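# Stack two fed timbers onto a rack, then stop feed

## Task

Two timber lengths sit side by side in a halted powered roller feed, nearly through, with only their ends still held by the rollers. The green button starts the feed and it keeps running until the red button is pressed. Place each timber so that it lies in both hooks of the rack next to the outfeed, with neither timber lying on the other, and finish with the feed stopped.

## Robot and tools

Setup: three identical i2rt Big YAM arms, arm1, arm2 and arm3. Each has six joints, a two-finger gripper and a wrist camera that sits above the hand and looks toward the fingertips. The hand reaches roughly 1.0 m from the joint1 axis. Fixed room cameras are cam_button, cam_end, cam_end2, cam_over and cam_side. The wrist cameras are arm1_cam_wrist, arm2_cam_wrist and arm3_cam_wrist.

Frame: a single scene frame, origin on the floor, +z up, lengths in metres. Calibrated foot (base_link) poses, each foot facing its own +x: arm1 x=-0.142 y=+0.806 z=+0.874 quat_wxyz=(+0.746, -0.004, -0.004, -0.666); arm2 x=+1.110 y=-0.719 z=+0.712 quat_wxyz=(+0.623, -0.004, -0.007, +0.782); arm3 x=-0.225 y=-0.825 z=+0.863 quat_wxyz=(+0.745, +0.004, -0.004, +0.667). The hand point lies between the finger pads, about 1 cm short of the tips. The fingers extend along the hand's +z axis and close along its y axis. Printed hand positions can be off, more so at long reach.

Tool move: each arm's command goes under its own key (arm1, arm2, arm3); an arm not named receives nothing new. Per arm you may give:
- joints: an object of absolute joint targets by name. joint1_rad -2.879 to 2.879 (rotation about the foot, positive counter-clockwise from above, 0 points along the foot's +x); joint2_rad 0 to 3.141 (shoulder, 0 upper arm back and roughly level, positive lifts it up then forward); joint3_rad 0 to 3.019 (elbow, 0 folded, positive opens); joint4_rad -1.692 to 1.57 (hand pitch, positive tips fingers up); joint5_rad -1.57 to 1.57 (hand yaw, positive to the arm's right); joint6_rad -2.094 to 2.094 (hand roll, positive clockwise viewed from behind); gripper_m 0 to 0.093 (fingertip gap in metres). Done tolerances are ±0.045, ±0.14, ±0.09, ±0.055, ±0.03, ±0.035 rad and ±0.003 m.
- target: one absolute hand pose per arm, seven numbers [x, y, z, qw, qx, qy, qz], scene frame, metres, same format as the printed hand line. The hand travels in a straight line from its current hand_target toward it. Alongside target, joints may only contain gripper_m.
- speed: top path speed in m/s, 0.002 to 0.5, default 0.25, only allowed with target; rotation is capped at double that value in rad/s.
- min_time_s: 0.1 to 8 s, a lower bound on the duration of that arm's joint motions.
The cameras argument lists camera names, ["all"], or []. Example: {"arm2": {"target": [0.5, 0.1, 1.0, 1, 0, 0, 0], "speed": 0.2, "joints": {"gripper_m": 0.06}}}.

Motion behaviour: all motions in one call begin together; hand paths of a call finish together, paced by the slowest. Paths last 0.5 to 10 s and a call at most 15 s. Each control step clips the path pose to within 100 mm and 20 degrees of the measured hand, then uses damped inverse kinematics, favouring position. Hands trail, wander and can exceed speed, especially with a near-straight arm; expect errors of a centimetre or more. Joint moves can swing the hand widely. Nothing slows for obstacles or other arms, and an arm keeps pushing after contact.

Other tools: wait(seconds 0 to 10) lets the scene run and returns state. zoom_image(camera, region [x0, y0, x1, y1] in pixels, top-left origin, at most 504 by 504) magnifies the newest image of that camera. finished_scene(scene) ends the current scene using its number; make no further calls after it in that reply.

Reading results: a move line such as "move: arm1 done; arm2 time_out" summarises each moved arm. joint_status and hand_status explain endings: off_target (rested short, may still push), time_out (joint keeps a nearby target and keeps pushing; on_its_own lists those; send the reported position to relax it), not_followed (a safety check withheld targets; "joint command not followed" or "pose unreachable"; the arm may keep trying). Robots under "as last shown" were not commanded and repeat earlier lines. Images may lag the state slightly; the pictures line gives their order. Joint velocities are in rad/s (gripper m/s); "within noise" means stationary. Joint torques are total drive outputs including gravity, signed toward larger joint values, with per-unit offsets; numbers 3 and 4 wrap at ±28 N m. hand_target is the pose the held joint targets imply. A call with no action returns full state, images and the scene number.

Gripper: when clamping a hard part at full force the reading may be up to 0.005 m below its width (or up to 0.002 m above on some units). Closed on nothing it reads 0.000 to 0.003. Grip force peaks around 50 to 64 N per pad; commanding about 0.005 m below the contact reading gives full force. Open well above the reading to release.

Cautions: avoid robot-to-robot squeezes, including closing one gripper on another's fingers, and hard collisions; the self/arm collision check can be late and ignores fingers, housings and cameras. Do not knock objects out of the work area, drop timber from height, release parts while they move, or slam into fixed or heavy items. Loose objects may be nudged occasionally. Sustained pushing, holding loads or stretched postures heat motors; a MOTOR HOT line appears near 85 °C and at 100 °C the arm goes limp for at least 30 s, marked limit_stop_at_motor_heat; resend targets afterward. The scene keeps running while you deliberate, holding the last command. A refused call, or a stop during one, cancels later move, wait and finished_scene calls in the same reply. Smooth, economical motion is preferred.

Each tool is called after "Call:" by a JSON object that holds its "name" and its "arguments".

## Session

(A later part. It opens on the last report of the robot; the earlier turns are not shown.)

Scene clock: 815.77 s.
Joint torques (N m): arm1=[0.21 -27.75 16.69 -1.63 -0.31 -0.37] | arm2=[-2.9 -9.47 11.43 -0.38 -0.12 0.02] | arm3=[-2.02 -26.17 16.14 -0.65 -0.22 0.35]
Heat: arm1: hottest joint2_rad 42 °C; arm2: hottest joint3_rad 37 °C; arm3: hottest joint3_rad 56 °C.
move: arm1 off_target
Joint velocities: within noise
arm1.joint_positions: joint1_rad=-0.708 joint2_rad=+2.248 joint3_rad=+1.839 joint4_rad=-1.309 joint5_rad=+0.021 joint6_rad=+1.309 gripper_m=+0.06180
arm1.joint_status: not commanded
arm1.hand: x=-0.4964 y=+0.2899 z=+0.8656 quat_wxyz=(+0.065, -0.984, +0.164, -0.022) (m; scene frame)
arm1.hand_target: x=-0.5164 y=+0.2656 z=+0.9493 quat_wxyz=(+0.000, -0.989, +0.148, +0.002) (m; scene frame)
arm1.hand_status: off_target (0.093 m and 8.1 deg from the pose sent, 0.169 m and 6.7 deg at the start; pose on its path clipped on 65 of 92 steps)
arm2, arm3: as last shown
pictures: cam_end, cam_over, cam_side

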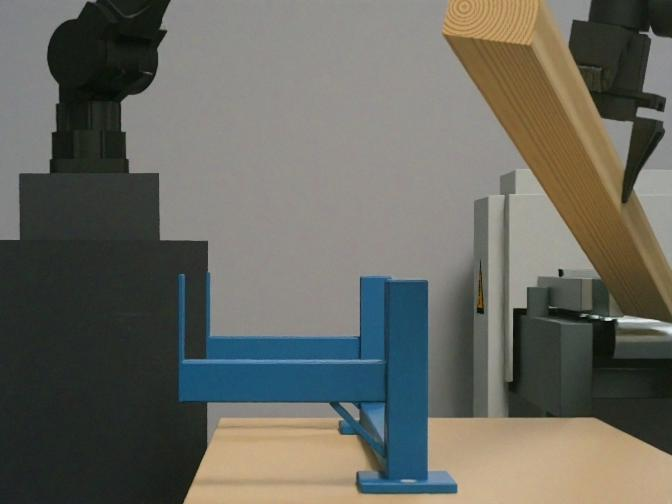

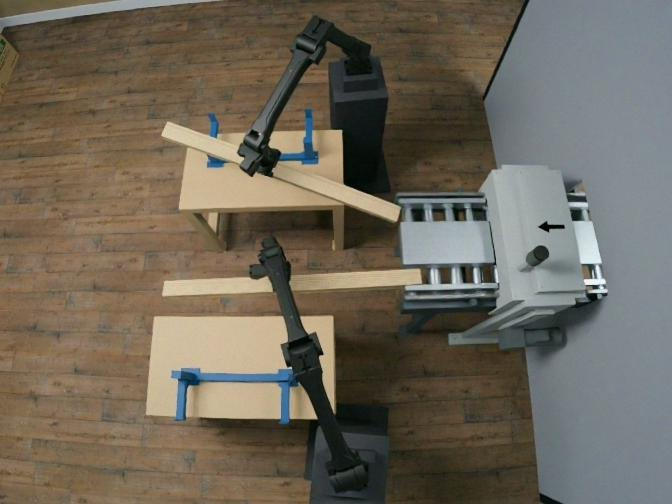

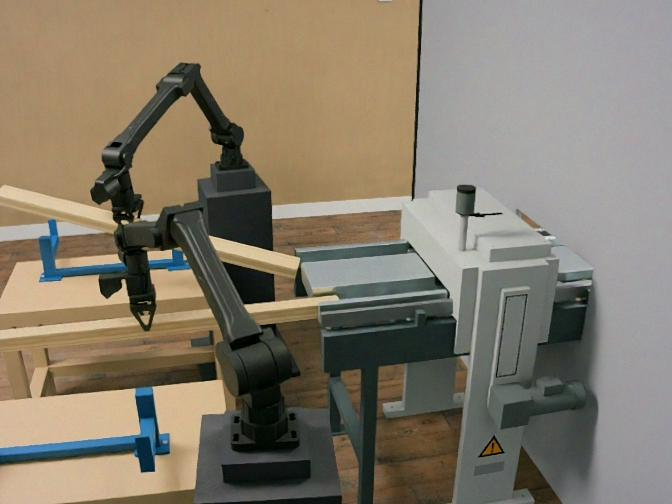

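Call:
{"name": "move", "arguments": {"arm1": {"target":[-0.62,0.40,0.95,0,0.998,-0.06,0],"speed":0.1}}}

Call:
{"name": "move", "arguments": {"arm1": {"target":[-0.65,0.54,0.95,0,1,0,0],"speed":0.1}, "cameras": ["cam_end","cam_over","cam_side","arm1_cam_wrist"]}}

Scene clock: 834.23 s.
Joint torques (N m): arm1=[0.56 -27.28 11.75 -0.24 -0.31 -0.11] | arm2=[-2.96 -9.47 11.43 -0.39 -0.12 0.01] | arm3=[-1.96 -26.11 16.14 -0.64 -0.22 0.35]
Heat: arm1: hottest joint2_rad 46 °C; arm2: hottest joint3_rad 37 °C; arm3: hottest joint3_rad 57 °C.
move: arm1 off_target
Joint velocities: within noise
arm1.joint_positions: joint1_rad=-0.975 joint2_rad=+2.162 joint3_rad=+1.737 joint4_rad=-1.273 joint5_rad=+0.019 joint6_rad=+0.841 gripper_m=+0.06180
arm1.joint_status: not commanded
arm1.hand: x=-0.6041 y=+0.4152 z=+0.8817 quat_wxyz=(+0.045, -0.996, +0.065, -0.040) (m; scene frame)
arm1.hand_target: x=-0.6177 y=+0.4022 z=+0.9484 quat_wxyz=(+0.000, -0.998, +0.060, +0.000) (m; scene frame)
arm1.hand_status: off_target (0.072 m and 6.9 deg from the pose sent, 0.186 m and 14.4 deg at the start)
arm2, arm3: as last shown
pictures: none

Scene clock: 836.53 s.
Joint torques (N m): arm1=[0.5 -24.35 11.37 -0.29 -0.24 -0.08] | arm2=[-2.9 -9.47 11.43 -0.39 -0.12 0.02] | arm3=[-2.02 -26.11 16.14 -0.65 -0.22 0.35]
Heat: arm1: hottest joint2_rad 46 °C; arm2: hottest joint3_rad 37 °C; arm3: hottest joint3_rad 58 °C.
move: arm1 off_target
Joint velocities: within noise
arm1.joint_positions: joint1_rad=-1.195 joint2_rad=+2.013 joint3_rad=+1.522 joint4_rad=-1.191 joint5_rad=+0.019 joint6_rad=+0.499 gripper_m=+0.06180
arm1.joint_status: not commanded
arm1.hand: x=-0.6332 y=+0.5494 z=+0.8935 quat_wxyz=(+0.028, -0.999, +0.004, -0.045) (m; scene frame)
arm1.hand_target: x=-0.6480 y=+0.5410 z=+0.9488 quat_wxyz=(+0.000, -1.000, +0.000, +0.000) (m; scene frame)
arm1.hand_status: off_target (0.060 m and 6.1 deg from the pose sent, 0.150 m and 10.2 deg at the start)
arm2, arm3: as last shown
pictures: arm1_cam_wrist, cam_end, cam_over, cam_side

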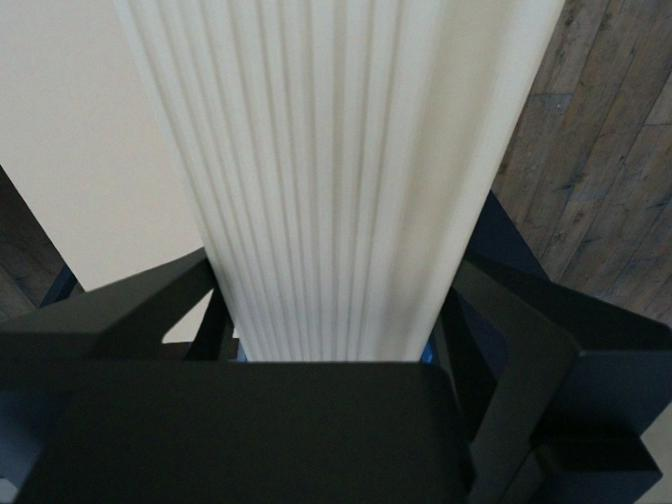

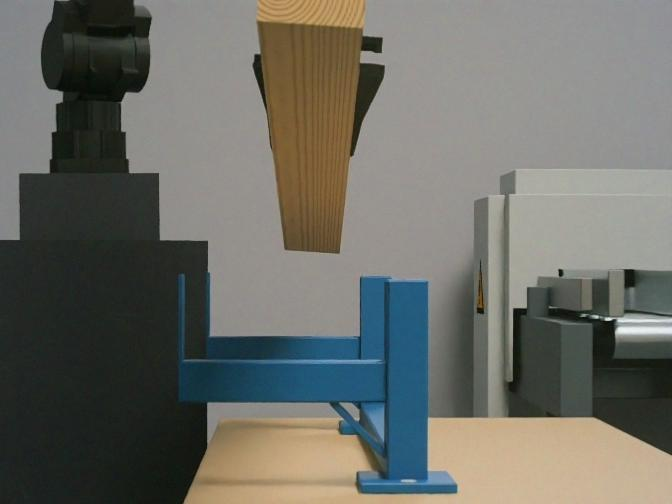

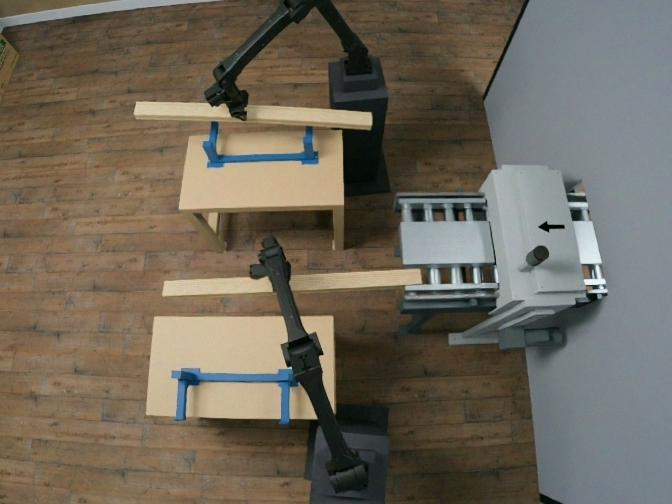

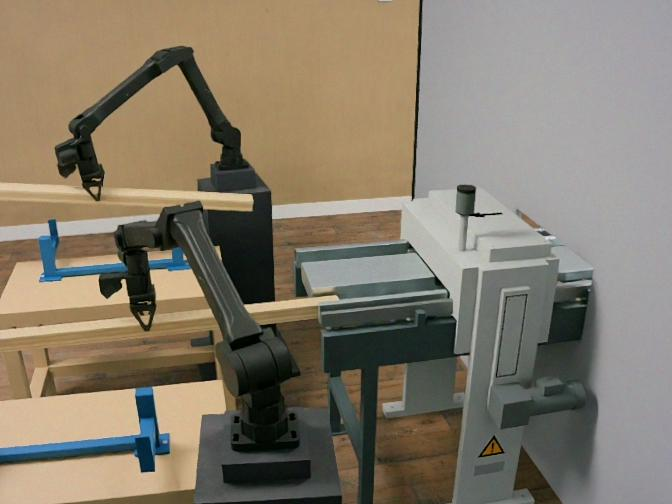

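Call:
{"name": "move", "arguments": {"arm1": {"target":[-0.65,0.548,0.84,0,1,0,0],"speed":0.08}, "cameras": ["cam_end","cam_over","cam_side"]}}

Call:
{"name": "zoom_image", "arguments": {"camera": "cam_end", "region": [150, 100, 450, 500]}}

Scene clock: 860.80 s.
Joint torques (N m): arm1=[-0.32 -21.48 9.99 -0.06 -0.25 -0.09] | arm2=[-2.9 -9.52 11.43 -0.4 -0.12 0.02] | arm3=[-1.96 -26.11 16.13 -0.65 -0.22 0.35]
Heat: arm1: hottest joint2_rad 42 °C; arm2: hottest joint3_rad 38 °C; arm3: hottest joint3_rad 59 °C.
move: arm1 off_target
Joint velocities: within noise
arm1.joint_positions: joint1_rad=-1.201 joint2_rad=+2.104 joint3_rad=+1.413 joint4_rad=-0.952 joint5_rad=+0.019 joint6_rad=+0.484 gripper_m=+0.06180
arm1.joint_status: not commanded
arm1.hand: x=-0.6301 y=+0.5540 z=+0.8077 quat_wxyz=(+0.019, -0.999, +0.000, -0.028) (m; scene frame)
arm1.hand_target: x=-0.6492 y=+0.5485 z=+0.8399 quat_wxyz=(+0.000, -1.000, +0.000, +0.000) (m; scene frame)
arm1.hand_status: off_target (0.038 m and 3.9 deg from the pose sent, 0.056 m and 6.1 deg at the start)
arm2: as last shown
arm3.joint_positions: joint1_rad=+0.451 joint2_rad=+2.644 joint3_rad=+2.331 joint4_rad=-1.407 joint5_rad=-0.006 joint6_rad=-1.263 gripper_m=+0.06380
arm3.joint_status: not commanded
arm3.hand: x=-0.4635 y=-0.1510 z=+0.7596 quat_wxyz=(+0.065, +0.998, +0.016, +0.021) (m; scene frame)
arm3.hand_target: x=-0.4773 y=-0.1126 z=+0.8413 quat_wxyz=(-0.002, +1.000, +0.000, -0.002) (m; scene frame)
arm3.hand_status: not commanded
pictures: cam_end, cam_over, cam_side

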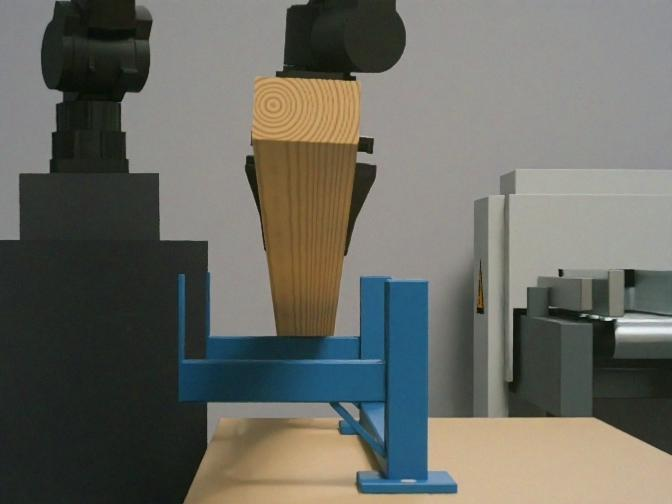

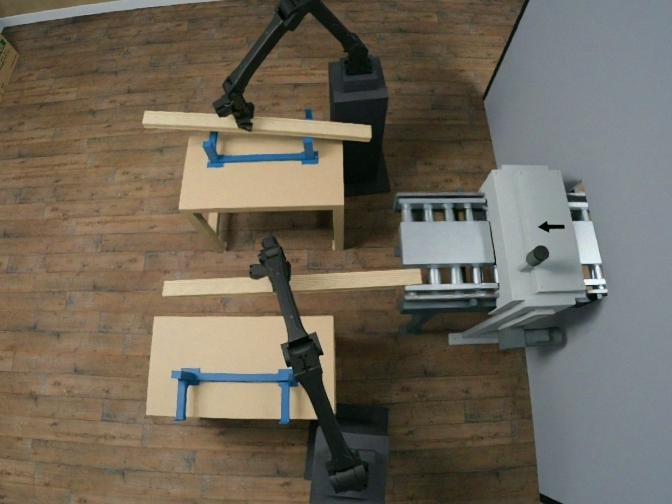

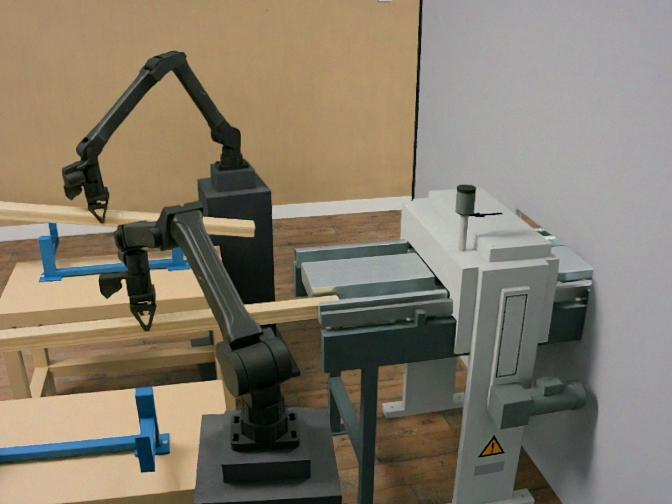

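Scaled by 1.260 from the camera's 672x504 image, which has a finer 960x720 frame.

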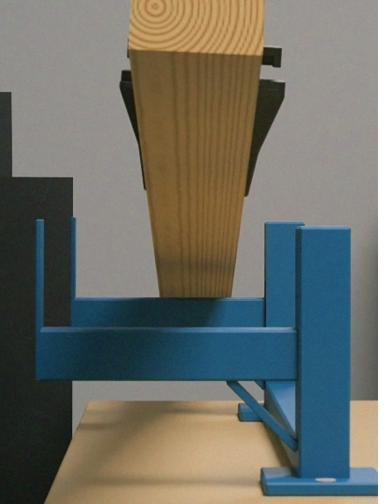

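Call:
{"name": "move", "arguments": {"arm1": {"target":[-0.65,0.551,0.77,0,1,0,0],"speed":0.05}, "cameras": ["cam_end"]}}

Call:
{"name": "move", "arguments": {"arm1": {"target":[-0.65,0.552,0.74,0,1,0,0],"speed":0.05}, "cameras": ["cam_end","cam_over","cam_side"]}}

Call:
{"name": "zoom_image", "arguments": {"camera": "cam_end", "region": [150, 100, 450, 500]}}

Scene clock: 871.60 s.
Joint torques (N m): arm1=[-0.03 -20.95 8.38 0.54 0.09 -0.03] | arm2=[-2.9 -9.47 11.43 -0.39 -0.12 0.01] | arm3=[-1.96 -26.17 16.13 -0.64 -0.21 0.35]
Heat: arm1: hottest joint2_rad 43 °C; arm2: hottest joint3_rad 38 °C; arm3: hottest joint3_rad 60 °C.
move: arm1 off_target
Joint velocities: within noise
arm1.joint_positions: joint1_rad=-1.210 joint2_rad=+2.203 joint3_rad=+1.396 joint4_rad=-0.827 joint5_rad=+0.008 joint6_rad=+0.472 gripper_m=+0.06179
arm1.joint_status: not commanded
arm1.hand: x=-0.6309 y=+0.5562 z=+0.7487 quat_wxyz=(+0.012, -1.000, -0.001, -0.027) (m; scene frame)
arm1.hand_target: x=-0.6495 y=+0.5513 z=+0.7702 quat_wxyz=(+0.000, -1.000, +0.000, +0.000) (m; scene frame)
arm1.hand_status: off_target (0.029 m and 3.4 deg from the pose sent, 0.043 m and 3.9 deg at the start)
arm2, arm3: as last shown
pictures: cam_end

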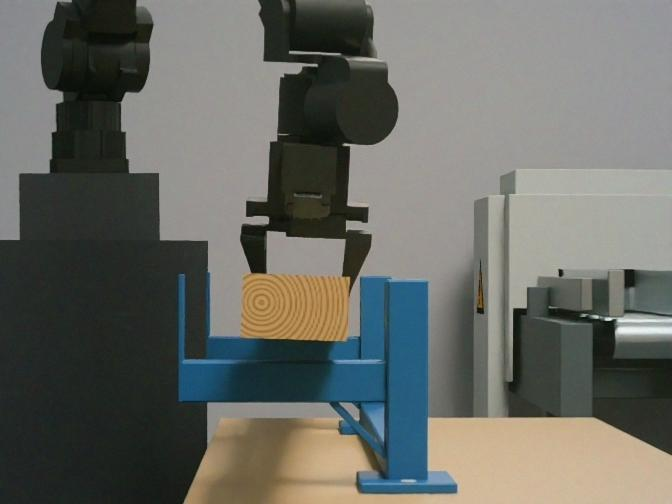

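Scene clock: 872.70 s.
Joint torques (N m): arm1=[-0.15 -17.96 8.47 1.62 0.2 -0.03] | arm2=[-2.9 -9.47 11.43 -0.39 -0.12 0.01] | arm3=[-1.96 -26.17 16.12 -0.62 -0.22 0.35]
Heat: arm1: hottest joint2_rad 43 °C; arm2: hottest joint3_rad 38 °C; arm3: hottest joint3_rad 60 °C.
move: arm1 off_target
Joint velocities: within noise
arm1.joint_positions: joint1_rad=-1.212 joint2_rad=+2.220 joint3_rad=+1.393 joint4_rad=-0.795 joint5_rad=+0.006 joint6_rad=+0.469 gripper_m=+0.06178
arm1.joint_status: not commanded
arm1.hand: x=-0.6328 y=+0.5556 z=+0.7385 quat_wxyz=(+0.008, -1.000, -0.002, -0.022) (m; scene frame)
arm1.hand_target: x=-0.6498 y=+0.5522 z=+0.7406 quat_wxyz=(+0.000, -1.000, +0.000, +0.000) (m; scene frame)
arm1.hand_status: off_target (0.018 m and 2.7 deg from the pose sent, 0.021 m and 3.4 deg at the start)
arm2, arm3: as last shown
pictures: cam_end, cam_over, cam_side

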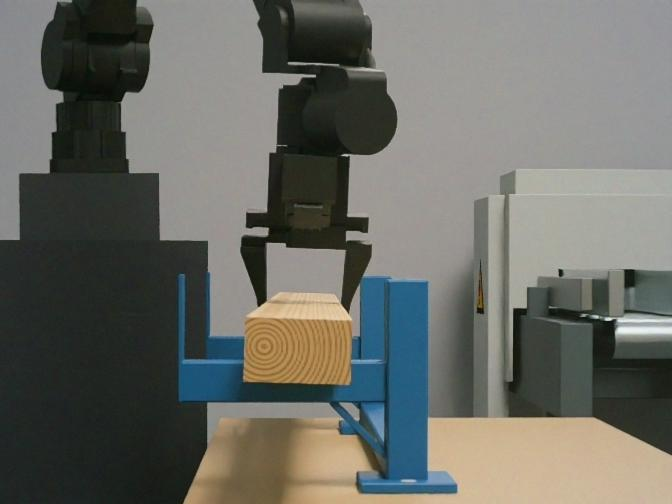

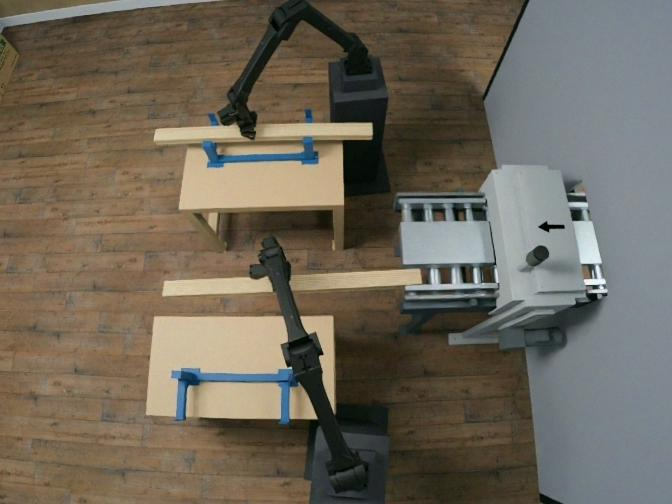

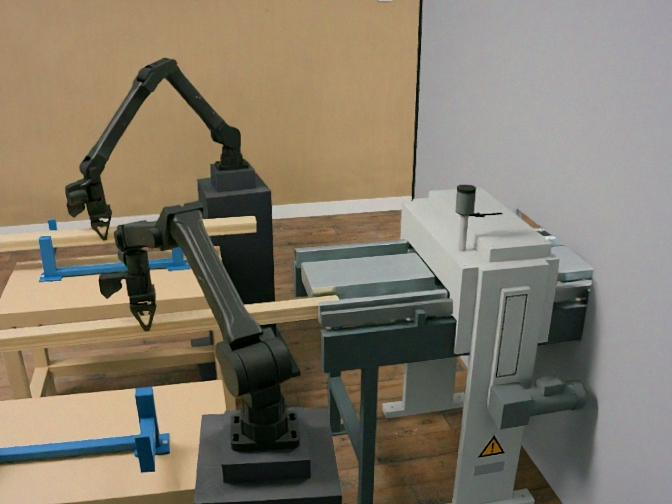

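Scaled by 1.260 from the camera's 672x504 image, which has a finer 960x720 frame.

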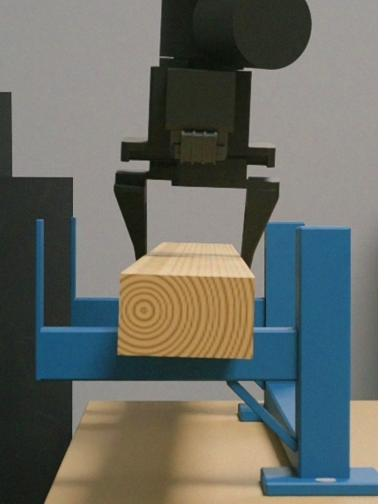

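Call:
{"name": "move", "arguments": {"arm1": {"joints":{"gripper_m":0.093}}}}

Call:
{"name": "move", "arguments": {"arm1": {"target":[-0.65,0.556,0.86,0,1,0,0],"speed":0.1}, "cameras": ["cam_end","cam_over","arm1_cam_wrist"]}}

Scene clock: 880.60 s.
Joint torques (N m): arm1=[-0.09 -17.55 8.5 0.65 0.11 -0.02] | arm2=[-2.84 -9.47 11.43 -0.4 -0.12 0.02] | arm3=[-2.02 -26.17 16.14 -0.64 -0.22 0.35]
Heat: arm1: hottest joint2_rad 43 °C; arm2: hottest joint3_rad 38 °C; arm3: hottest joint3_rad 60 °C.
move: arm1 done
Joint velocities: within noise
arm1.joint_positions: joint1_rad=-1.212 joint2_rad=+2.219 joint3_rad=+1.393 joint4_rad=-0.773 joint5_rad=+0.008 joint6_rad=+0.468 gripper_m=+0.09285
arm1.joint_status: all done
arm1.hand: x=-0.6381 y=+0.5534 z=+0.7387 quat_wxyz=(+0.004, -1.000, -0.002, -0.011) (m; scene frame)
arm1.hand_target: x=-0.6499 y=+0.5522 z=+0.7407 quat_wxyz=(+0.000, -1.000, +0.000, +0.000) (m; scene frame)
arm1.hand_status: not commanded
arm2, arm3: as last shown
pictures: none

Scene clock: 882.47 s.
Joint torques (N m): arm1=[-0.38 -17.73 11.4 -0.23 0.1 -0.06] | arm2=[-2.9 -9.47 11.43 -0.4 -0.12 0.02] | arm3=[-1.96 -26.17 16.14 -0.65 -0.22 0.35]
Heat: arm1: hottest joint2_rad 42 °C; arm2: hottest joint3_rad 38 °C; arm3: hottest joint3_rad 61 °C.
move: arm1 off_target
Joint velocities: within noise
arm1.joint_positions: joint1_rad=-1.212 joint2_rad=+2.026 joint3_rad=+1.405 joint4_rad=-0.984 joint5_rad=+0.008 joint6_rad=+0.468 gripper_m=+0.09294
arm1.joint_status: not commanded
arm1.hand: x=-0.6337 y=+0.5572 z=+0.8466 quat_wxyz=(+0.006, -1.000, -0.002, -0.014) (m; scene frame)
arm1.hand_target: x=-0.6496 y=+0.5564 z=+0.8602 quat_wxyz=(+0.000, -1.000, +0.000, +0.000) (m; scene frame)
arm1.hand_status: off_target (0.021 m and 1.8 deg from the pose sent, 0.122 m and 1.4 deg at the start)
arm2.joint_positions: joint1_rad=+0.005 joint2_rad=+1.326 joint3_rad=+0.971 joint4_rad=-1.272 joint5_rad=-0.014 joint6_rad=-1.337 gripper_m=+0.00050
arm2.joint_status: not commanded
arm2.hand: x=+1.0293 y=-0.3890 z=+0.8467 quat_wxyz=(+0.026, +1.000, -0.002, +0.007) (m; scene frame)
arm2.hand_target: x=+1.0273 y=-0.3711 z=+0.8699 quat_wxyz=(+0.000, +1.000, +0.000, +0.000) (m; scene frame)
arm2.hand_status: not commanded
arm3: as last shown
pictures: arm1_cam_wrist, cam_end, cam_over

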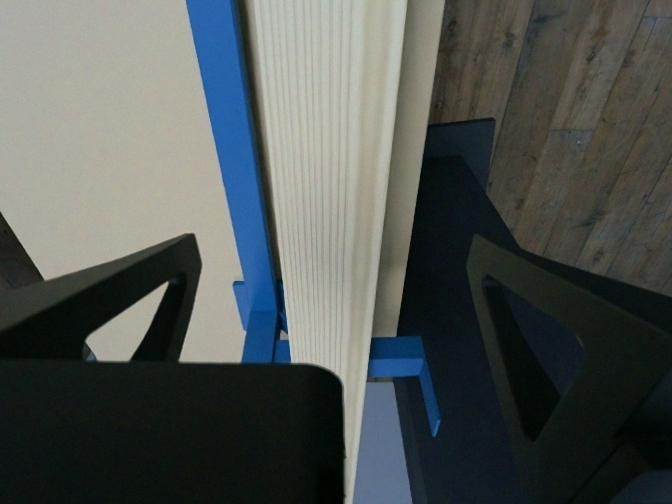

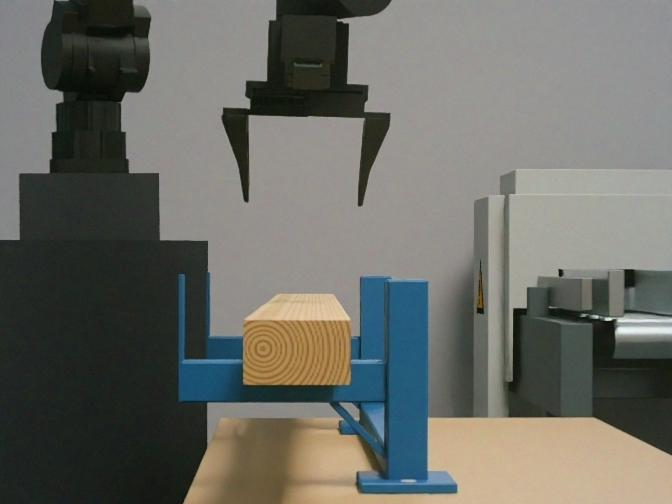

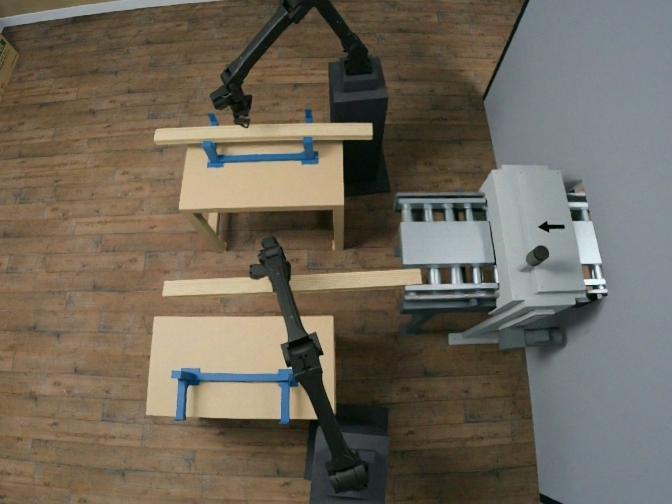

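Call:
{"name": "move", "arguments": {"arm3": {"target":[-0.58,-0.12,0.87,0,1,0,0],"speed":0.1}}}

Call:
{"name": "move", "arguments": {"arm3": {"target":[-0.62,-0.20,0.95,0,1,0,0],"speed":0.1}, "cameras": ["cam_end2","cam_over","cam_side"]}}

Scene clock: 894.67 s.
Joint torques (N m): arm1=[-0.21 -18.14 11.38 -0.27 0.11 -0.05] | arm2=[-2.9 -9.47 11.43 -0.39 -0.12 0.02] | arm3=[-1.85 -26.81 16.64 -0.75 0.09 0.14]
Heat: arm1: hottest joint2_rad 40 °C; arm2: hottest joint3_rad 38 °C; arm3: hottest joint3_rad 62 °C.
move: arm3 off_target
Joint velocities: within noise
arm1, arm2: as last shown
arm1.hand: x=-0.6336 y=+0.5573 z=+0.8466 quat_wxyz=(+0.006, -1.000, -0.002, -0.014) (m; scene frame)
arm1.hand_target: x=-0.6495 y=+0.5564 z=+0.8602 quat_wxyz=(+0.000, -1.000, +0.000, +0.000) (m; scene frame)
arm3.joint_positions: joint1_rad=+0.575 joint2_rad=+2.712 joint3_rad=+2.469 joint4_rad=-1.485 joint5_rad=-0.015 joint6_rad=-1.115 gripper_m=+0.06380
arm3.joint_status: not commanded
arm3.hand: x=-0.5520 y=-0.1753 z=+0.7600 quat_wxyz=(+0.067, +0.997, +0.004, +0.029) (m; scene frame)
arm3.hand_target: x=-0.5701 y=-0.1396 z=+0.8481 quat_wxyz=(-0.002, +1.000, +0.000, -0.001) (m; scene frame)
arm3.hand_status: off_target (0.126 m and 8.4 deg from the pose sent, 0.164 m and 8.1 deg at the start; pose on its path clipped on 97 of 103 steps)
pictures: none

Scene clock: 897.10 s.
Joint torques (N m): arm1=[-0.38 -17.96 11.38 -0.27 0.11 -0.07] | arm2=[-2.9 -9.47 11.43 -0.39 -0.12 0.02] | arm3=[-1.26 -28.57 11.55 -0.54 0.04 0.16]
Heat: arm1: hottest joint2_rad 39 °C; arm2: hottest joint3_rad 38 °C; arm3: hottest joint3_rad 62 °C.
move: arm3 off_target
Joint velocities: within noise
arm1, arm2: as last shown
arm3.joint_positions: joint1_rad=+0.659 joint2_rad=+2.469 joint3_rad=+2.048 joint4_rad=-1.295 joint5_rad=-0.015 joint6_rad=-1.027 gripper_m=+0.06380
arm3.joint_status: not commanded
arm3.hand: x=-0.5771 y=-0.2503 z=+0.7818 quat_wxyz=(+0.059, +0.998, +0.001, +0.032) (m; scene frame)
arm3.hand_target: x=-0.5980 y=-0.2270 z=+0.8727 quat_wxyz=(+0.000, +1.000, +0.000, -0.001) (m; scene frame)
arm3.hand_status: off_target (0.181 m and 7.7 deg from the pose sent, 0.203 m and 8.4 deg at the start; pose on its path clipped on 71 of 73 steps)
pictures: cam_end2, cam_over, cam_side

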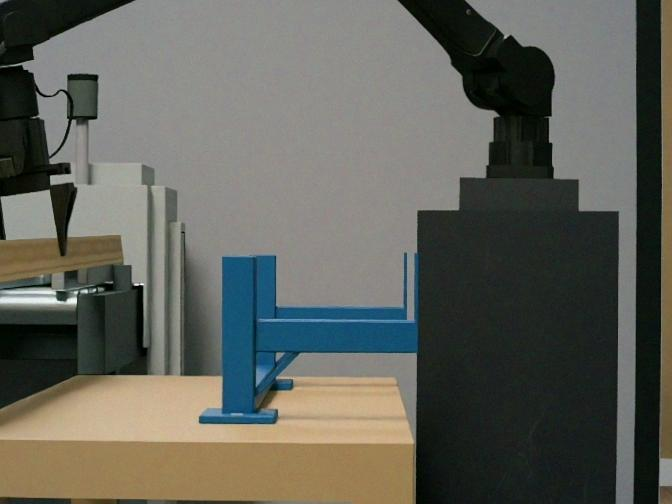

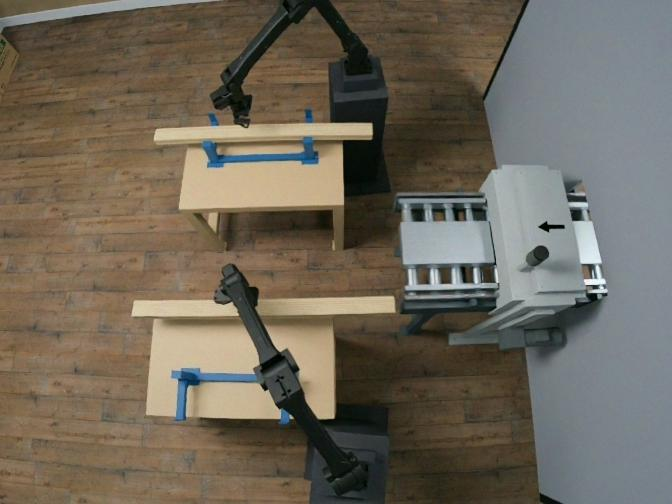

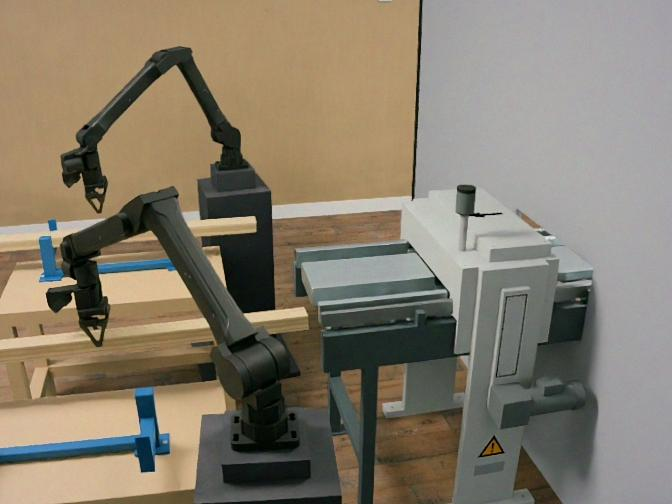

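Call:
{"name": "move", "arguments": {"arm3": {"target":[-0.62,-0.26,0.95,0,1,0,0],"speed":0.1}}}

Call:
{"name": "move", "arguments": {"arm3": {"target":[-0.66,-0.40,0.95,0,1,0,0],"speed":0.1}, "cameras": ["cam_end2","cam_over","cam_side"]}}

Scene clock: 907.37 s.
Joint torques (N m): arm1=[-0.44 -17.9 11.43 -0.28 0.11 -0.06] | arm2=[-2.96 -9.52 11.43 -0.39 -0.12 0.02] | arm3=[-1.61 -27.52 12.85 -0.66 0.03 0.16]
Heat: arm1: hottest joint2_rad 38 °C; arm2: hottest joint3_rad 38 °C; arm3: hottest joint3_rad 61 °C.
move: arm3 off_target
Joint velocities: within noise
arm1, arm2: as last shown
arm3.joint_positions: joint1_rad=+0.713 joint2_rad=+2.336 joint3_rad=+1.976 joint4_rad=-1.364 joint5_rad=-0.015 joint6_rad=-0.976 gripper_m=+0.06380
arm3.joint_status: not commanded
arm3.hand: x=-0.5965 y=-0.2882 z=+0.8460 quat_wxyz=(+0.061, +0.997, +0.003, +0.038) (m; scene frame)
arm3.hand_target: x=-0.6141 y=-0.2678 z=+0.9382 quat_wxyz=(+0.000, +1.000, +0.000, -0.001) (m; scene frame)
arm3.hand_status: off_target (0.110 m and 8.3 deg from the pose sent, 0.174 m and 7.7 deg at the start; pose on its path clipped on 53 of 55 steps)
pictures: none

Scene clock: 909.70 s.
Joint torques (N m): arm1=[-0.44 -17.96 11.4 -0.24 0.1 -0.06] | arm2=[-2.9 -9.47 11.44 -0.39 -0.12 0.02] | arm3=[-2.02 -24.06 10.02 0.17 0.06 0.16]
Heat: arm1: hottest joint2_rad 37 °C; arm2: hottest joint3_rad 38 °C; arm3: hottest joint3_rad 61 °C.
move: arm3 off_target
Joint velocities: within noise
arm1, arm2: as last shown
arm3.joint_positions: joint1_rad=+0.905 joint2_rad=+2.102 joint3_rad=+1.673 joint4_rad=-1.265 joint5_rad=-0.016 joint6_rad=-0.789 gripper_m=+0.06380
arm3.joint_status: not commanded
arm3.hand: x=-0.6463 y=-0.4141 z=+0.8848 quat_wxyz=(+0.043, +0.998, +0.005, +0.039) (m; scene frame)
arm3.hand_target: x=-0.6580 y=-0.4019 z=+0.9484 quat_wxyz=(+0.000, +1.000, +0.000, +0.000) (m; scene frame)
arm3.hand_status: off_target (0.068 m and 6.7 deg from the pose sent, 0.165 m and 8.2 deg at the start)
pictures: cam_end2, cam_over, cam_side

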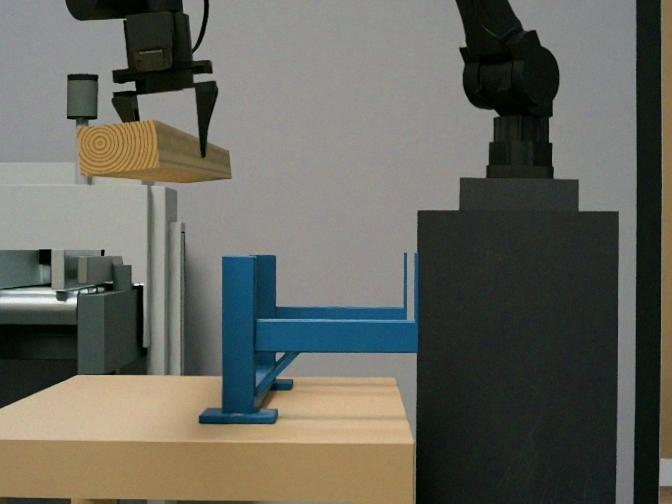

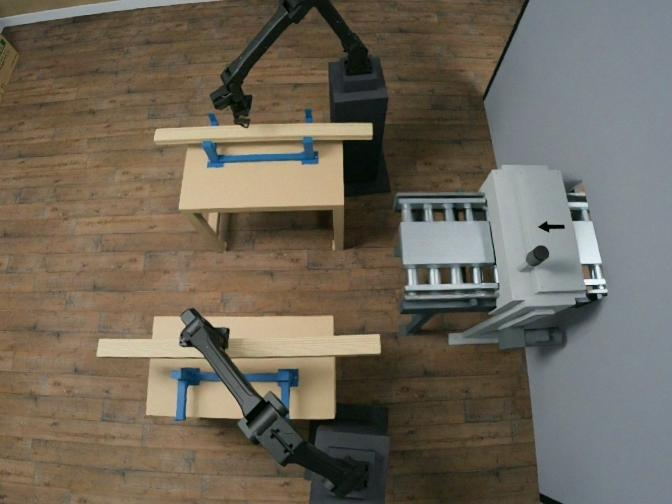

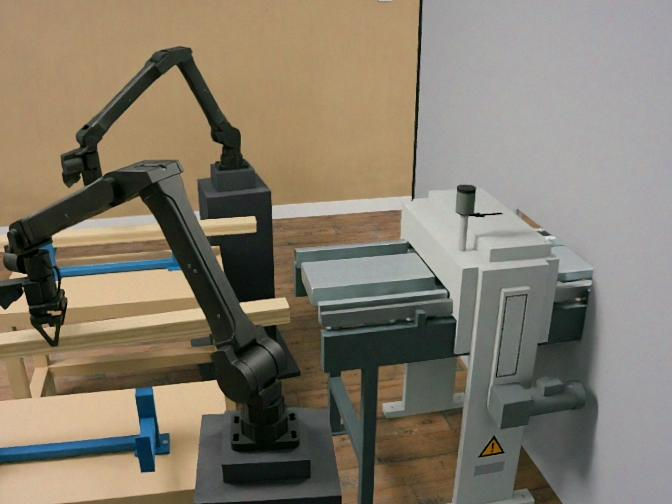

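Call:
{"name": "move", "arguments": {"arm3": {"target":[-0.70,-0.565,0.95,0,1,0,0],"speed":0.1}, "cameras": ["cam_end2","cam_over","cam_side","arm3_cam_wrist"]}}

Scene clock: 918.43 s.
Joint torques (N m): arm1=[-0.5 -17.96 11.38 -0.25 0.11 -0.06] | arm2=[-2.9 -9.47 11.43 -0.39 -0.12 0.02] | arm3=[-2.14 -20.95 9.69 0.24 0.02 0.15]
Heat: arm1: hottest joint2_rad 37 °C; arm2: hottest joint3_rad 38 °C; arm3: hottest joint3_rad 59 °C.
move: arm3 off_target
Joint velocities: within noise
arm1, arm2: as last shown
arm3.joint_positions: joint1_rad=+1.178 joint2_rad=+1.924 joint3_rad=+1.421 joint4_rad=-1.178 joint5_rad=-0.017 joint6_rad=-0.516 gripper_m=+0.06380
arm3.joint_status: not commanded
arm3.hand: x=-0.6848 y=-0.5749 z=+0.8970 quat_wxyz=(+0.028, +0.999, +0.006, +0.045) (m; scene frame)
arm3.hand_target: x=-0.6983 y=-0.5660 z=+0.9489 quat_wxyz=(+0.000, +1.000, +0.000, +0.000) (m; scene frame)
arm3.hand_status: off_target (0.056 m and 6.1 deg from the pose sent, 0.173 m and 6.7 deg at the start)
pictures: arm3_cam_wrist, cam_end2, cam_over, cam_side

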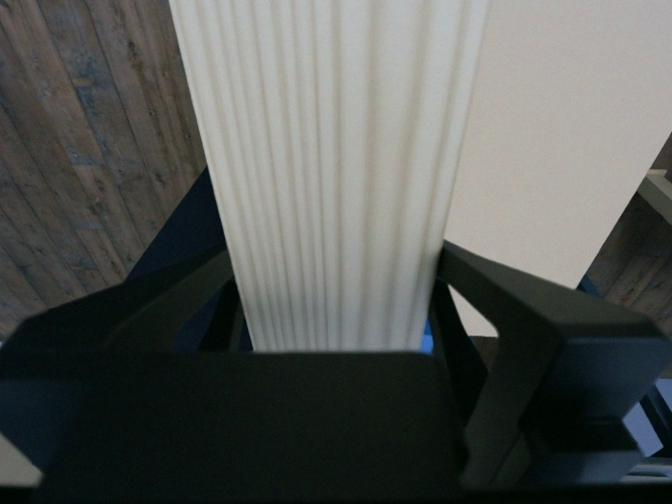

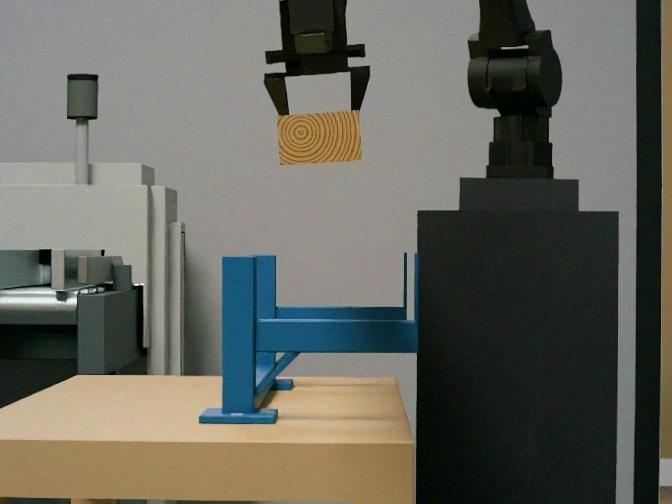

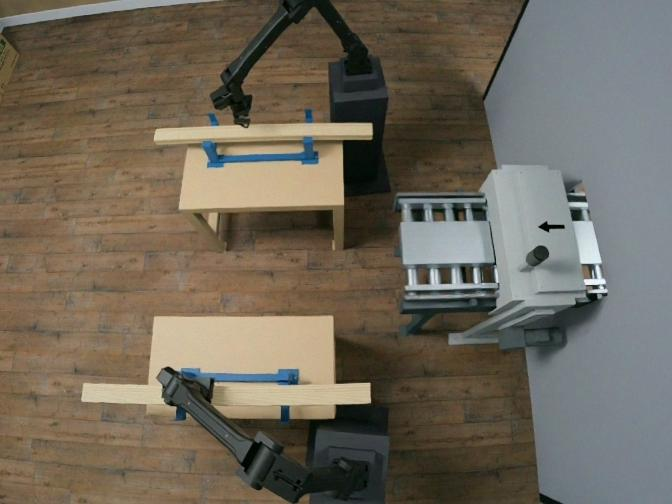

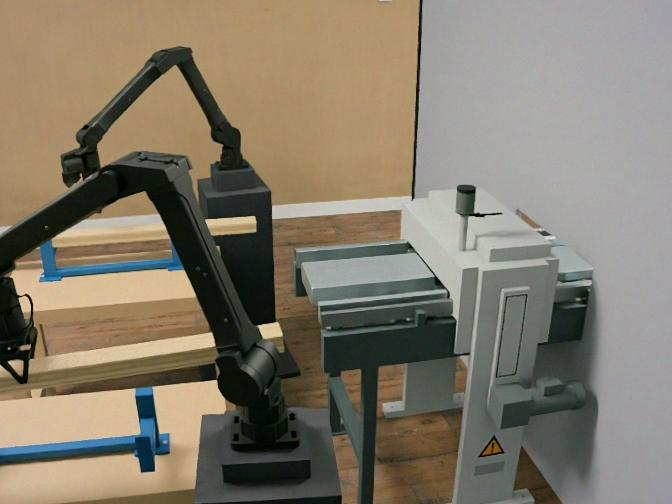

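Call:
{"name": "move", "arguments": {"arm3": {"target":[-0.70,-0.577,0.84,0,1,0,0],"speed":0.08}, "cameras": ["cam_end2","cam_over"]}}

Call:
{"name": "zoom_image", "arguments": {"camera": "cam_end2", "region": [200, 100, 500, 500]}}

Scene clock: 935.07 s.
Joint torques (N m): arm1=[-0.44 -18.02 11.4 -0.23 0.11 -0.06] | arm2=[-2.9 -9.47 11.43 -0.4 -0.12 0.01] | arm3=[-1.26 -18.26 8.35 0.54 0.02 0.18]
Heat: arm1: hottest joint2_rad 36 °C; arm2: hottest joint3_rad 38 °C; arm3: hottest joint3_rad 56 °C.
move: arm3 off_target
Joint velocities: within noise
arm1, arm2: as last shown
arm3.joint_positions: joint1_rad=+1.190 joint2_rad=+2.017 joint3_rad=+1.297 joint4_rad=-0.925 joint5_rad=-0.016 joint6_rad=-0.494 gripper_m=+0.06380
arm3.joint_status: not commanded
arm3.hand: x=-0.6801 y=-0.5829 z=+0.8093 quat_wxyz=(+0.019, +0.999, +0.001, +0.029) (m; scene frame)
arm3.hand_target: x=-0.6991 y=-0.5775 z=+0.8399 quat_wxyz=(+0.000, +1.000, +0.000, +0.000) (m; scene frame)
arm3.hand_status: off_target (0.037 m and 3.9 deg from the pose sent, 0.059 m and 6.1 deg at the start)
pictures: cam_end2, cam_over

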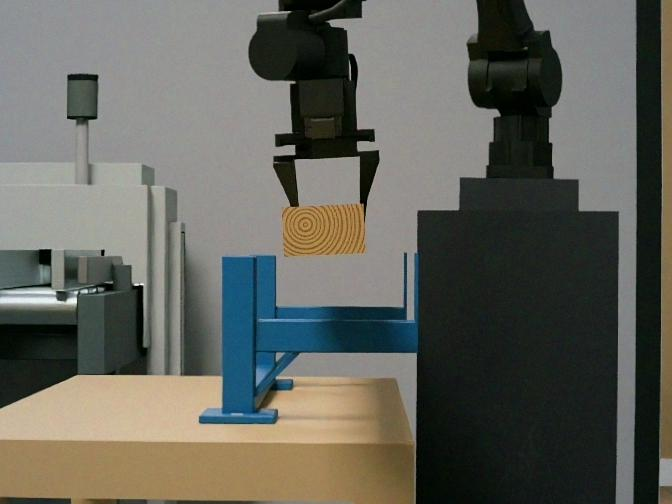

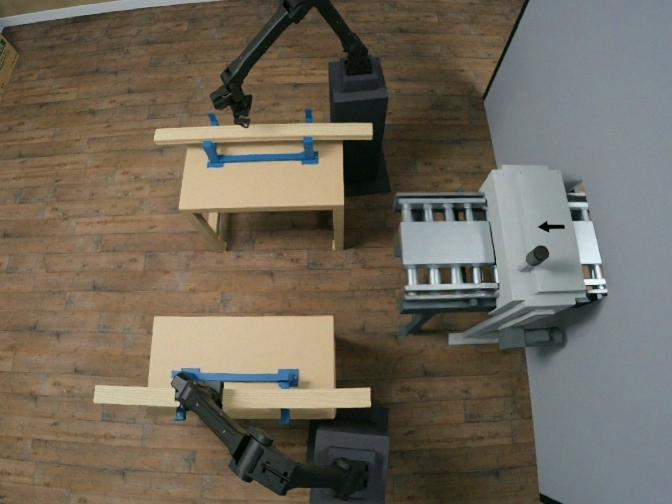

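Scaled by 1.260 from the camera's 672x504 image, which has a finer 960x720 frame.

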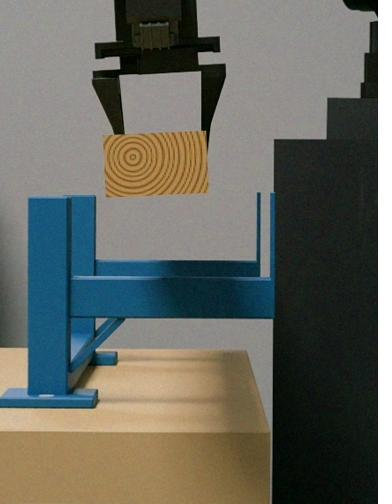

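Good alignment; continue down.

Call:
{"name": "move", "arguments": {"arm3": {"target":[-0.70,-0.58,0.77,0,1,0,0],"speed":0.06}, "cameras": ["cam_end2"]}}

Call:
{"name": "move", "arguments": {"arm3": {"target":[-0.70,-0.58,0.735,0,1,0,0],"speed":0.04}, "cameras": ["cam_end2","cam_over"]}}

Call:
{"name": "zoom_image", "arguments": {"camera": "cam_end2", "region": [200, 100, 500, 500]}}

Scene clock: 945.03 s.
Joint torques (N m): arm1=[-0.32 -18.08 11.4 -0.29 0.11 -0.07] | arm2=[-2.9 -9.52 11.41 -0.4 -0.12 0.02] | arm3=[-1.2 -18.32 7.23 0.4 0.01 0.15]
Heat: arm1: hottest joint2_rad 35 °C; arm2: hottest joint3_rad 38 °C; arm3: hottest joint3_rad 54 °C.
move: arm3 off_target
Joint velocities: within noise
arm1, arm2: as last shown
arm3.joint_positions: joint1_rad=+1.196 joint2_rad=+2.133 joint3_rad=+1.270 joint4_rad=-0.774 joint5_rad=-0.016 joint6_rad=-0.488 gripper_m=+0.06380
arm3.joint_status: not commanded
arm3.hand: x=-0.6795 y=-0.5859 z=+0.7425 quat_wxyz=(+0.016, +1.000, +0.001, +0.026) (m; scene frame)
arm3.hand_target: x=-0.6994 y=-0.5804 z=+0.7698 quat_wxyz=(+0.000, +1.000, +0.000, +0.000) (m; scene frame)
arm3.hand_status: off_target (0.035 m and 3.5 deg from the pose sent, 0.044 m and 3.9 deg at the start)
pictures: cam_end2

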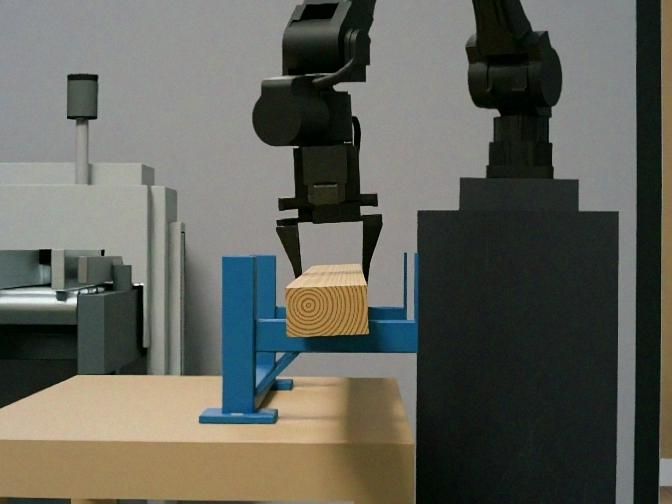

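Scene clock: 946.40 s.
Joint torques (N m): arm1=[-0.44 -17.9 11.37 -0.27 0.1 -0.06] | arm2=[-2.9 -9.47 11.43 -0.4 -0.12 0.02] | arm3=[-1.32 -14.1 7.19 1.94 -0.08 0.13]
Heat: arm1: hottest joint2_rad 35 °C; arm2: hottest joint3_rad 38 °C; arm3: hottest joint3_rad 54 °C.
move: arm3 off_target
Joint velocities: within noise
arm1.joint_positions: joint1_rad=-1.212 joint2_rad=+2.026 joint3_rad=+1.405 joint4_rad=-0.984 joint5_rad=+0.008 joint6_rad=+0.468 gripper_m=+0.09294
arm1.joint_status: not commanded
arm1.hand: x=-0.6336 y=+0.5573 z=+0.8466 quat_wxyz=(+0.006, -1.000, -0.002, -0.014) (m; scene frame)
arm1.hand_target: x=-0.6495 y=+0.5564 z=+0.8602 quat_wxyz=(+0.000, -1.000, +0.000, +0.000) (m; scene frame)
arm1.hand_status: not commanded
arm2.joint_positions: joint1_rad=+0.005 joint2_rad=+1.326 joint3_rad=+0.971 joint4_rad=-1.272 joint5_rad=-0.014 joint6_rad=-1.337 gripper_m=+0.00050
arm2.joint_status: not commanded
arm2.hand: x=+1.0293 y=-0.3890 z=+0.8467 quat_wxyz=(+0.026, +1.000, -0.002, +0.007) (m; scene frame)
arm2.hand_target: x=+1.0273 y=-0.3711 z=+0.8699 quat_wxyz=(+0.000, +1.000, +0.000, +0.000) (m; scene frame)
arm2.hand_status: not commanded
arm3.joint_positions: joint1_rad=+1.198 joint2_rad=+2.141 joint3_rad=+1.270 joint4_rad=-0.749 joint5_rad=-0.013 joint6_rad=-0.485 gripper_m=+0.06380
arm3.joint_status: not commanded
arm3.hand: x=-0.6833 y=-0.5844 z=+0.7382 quat_wxyz=(+0.011, +1.000, +0.000, +0.019) (m; scene frame)
arm3.hand_target: x=-0.6996 y=-0.5803 z=+0.7356 quat_wxyz=(+0.000, +1.000, +0.000, +0.000) (m; scene frame)
arm3.hand_status: off_target (0.018 m and 2.5 deg from the pose sent, 0.023 m and 3.5 deg at the start)
pictures: cam_end2, cam_over

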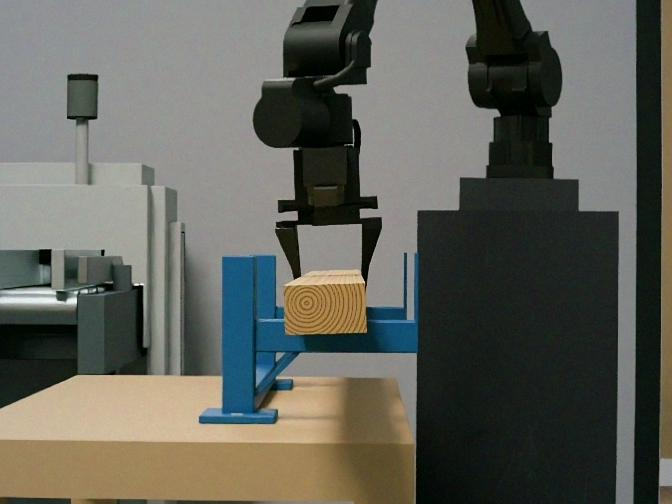

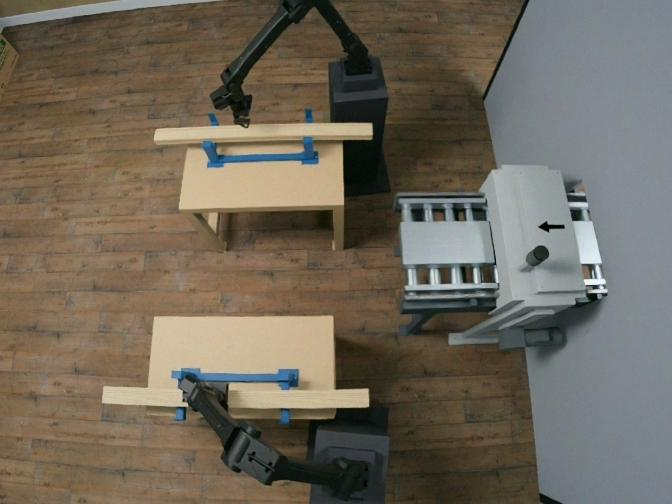

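Scaled by 1.260 from the camera's 672x504 image, which has a finer 960x720 frame.

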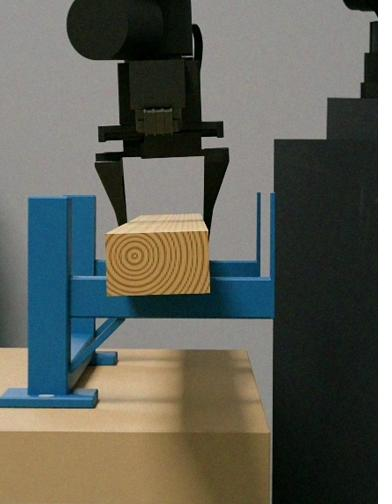

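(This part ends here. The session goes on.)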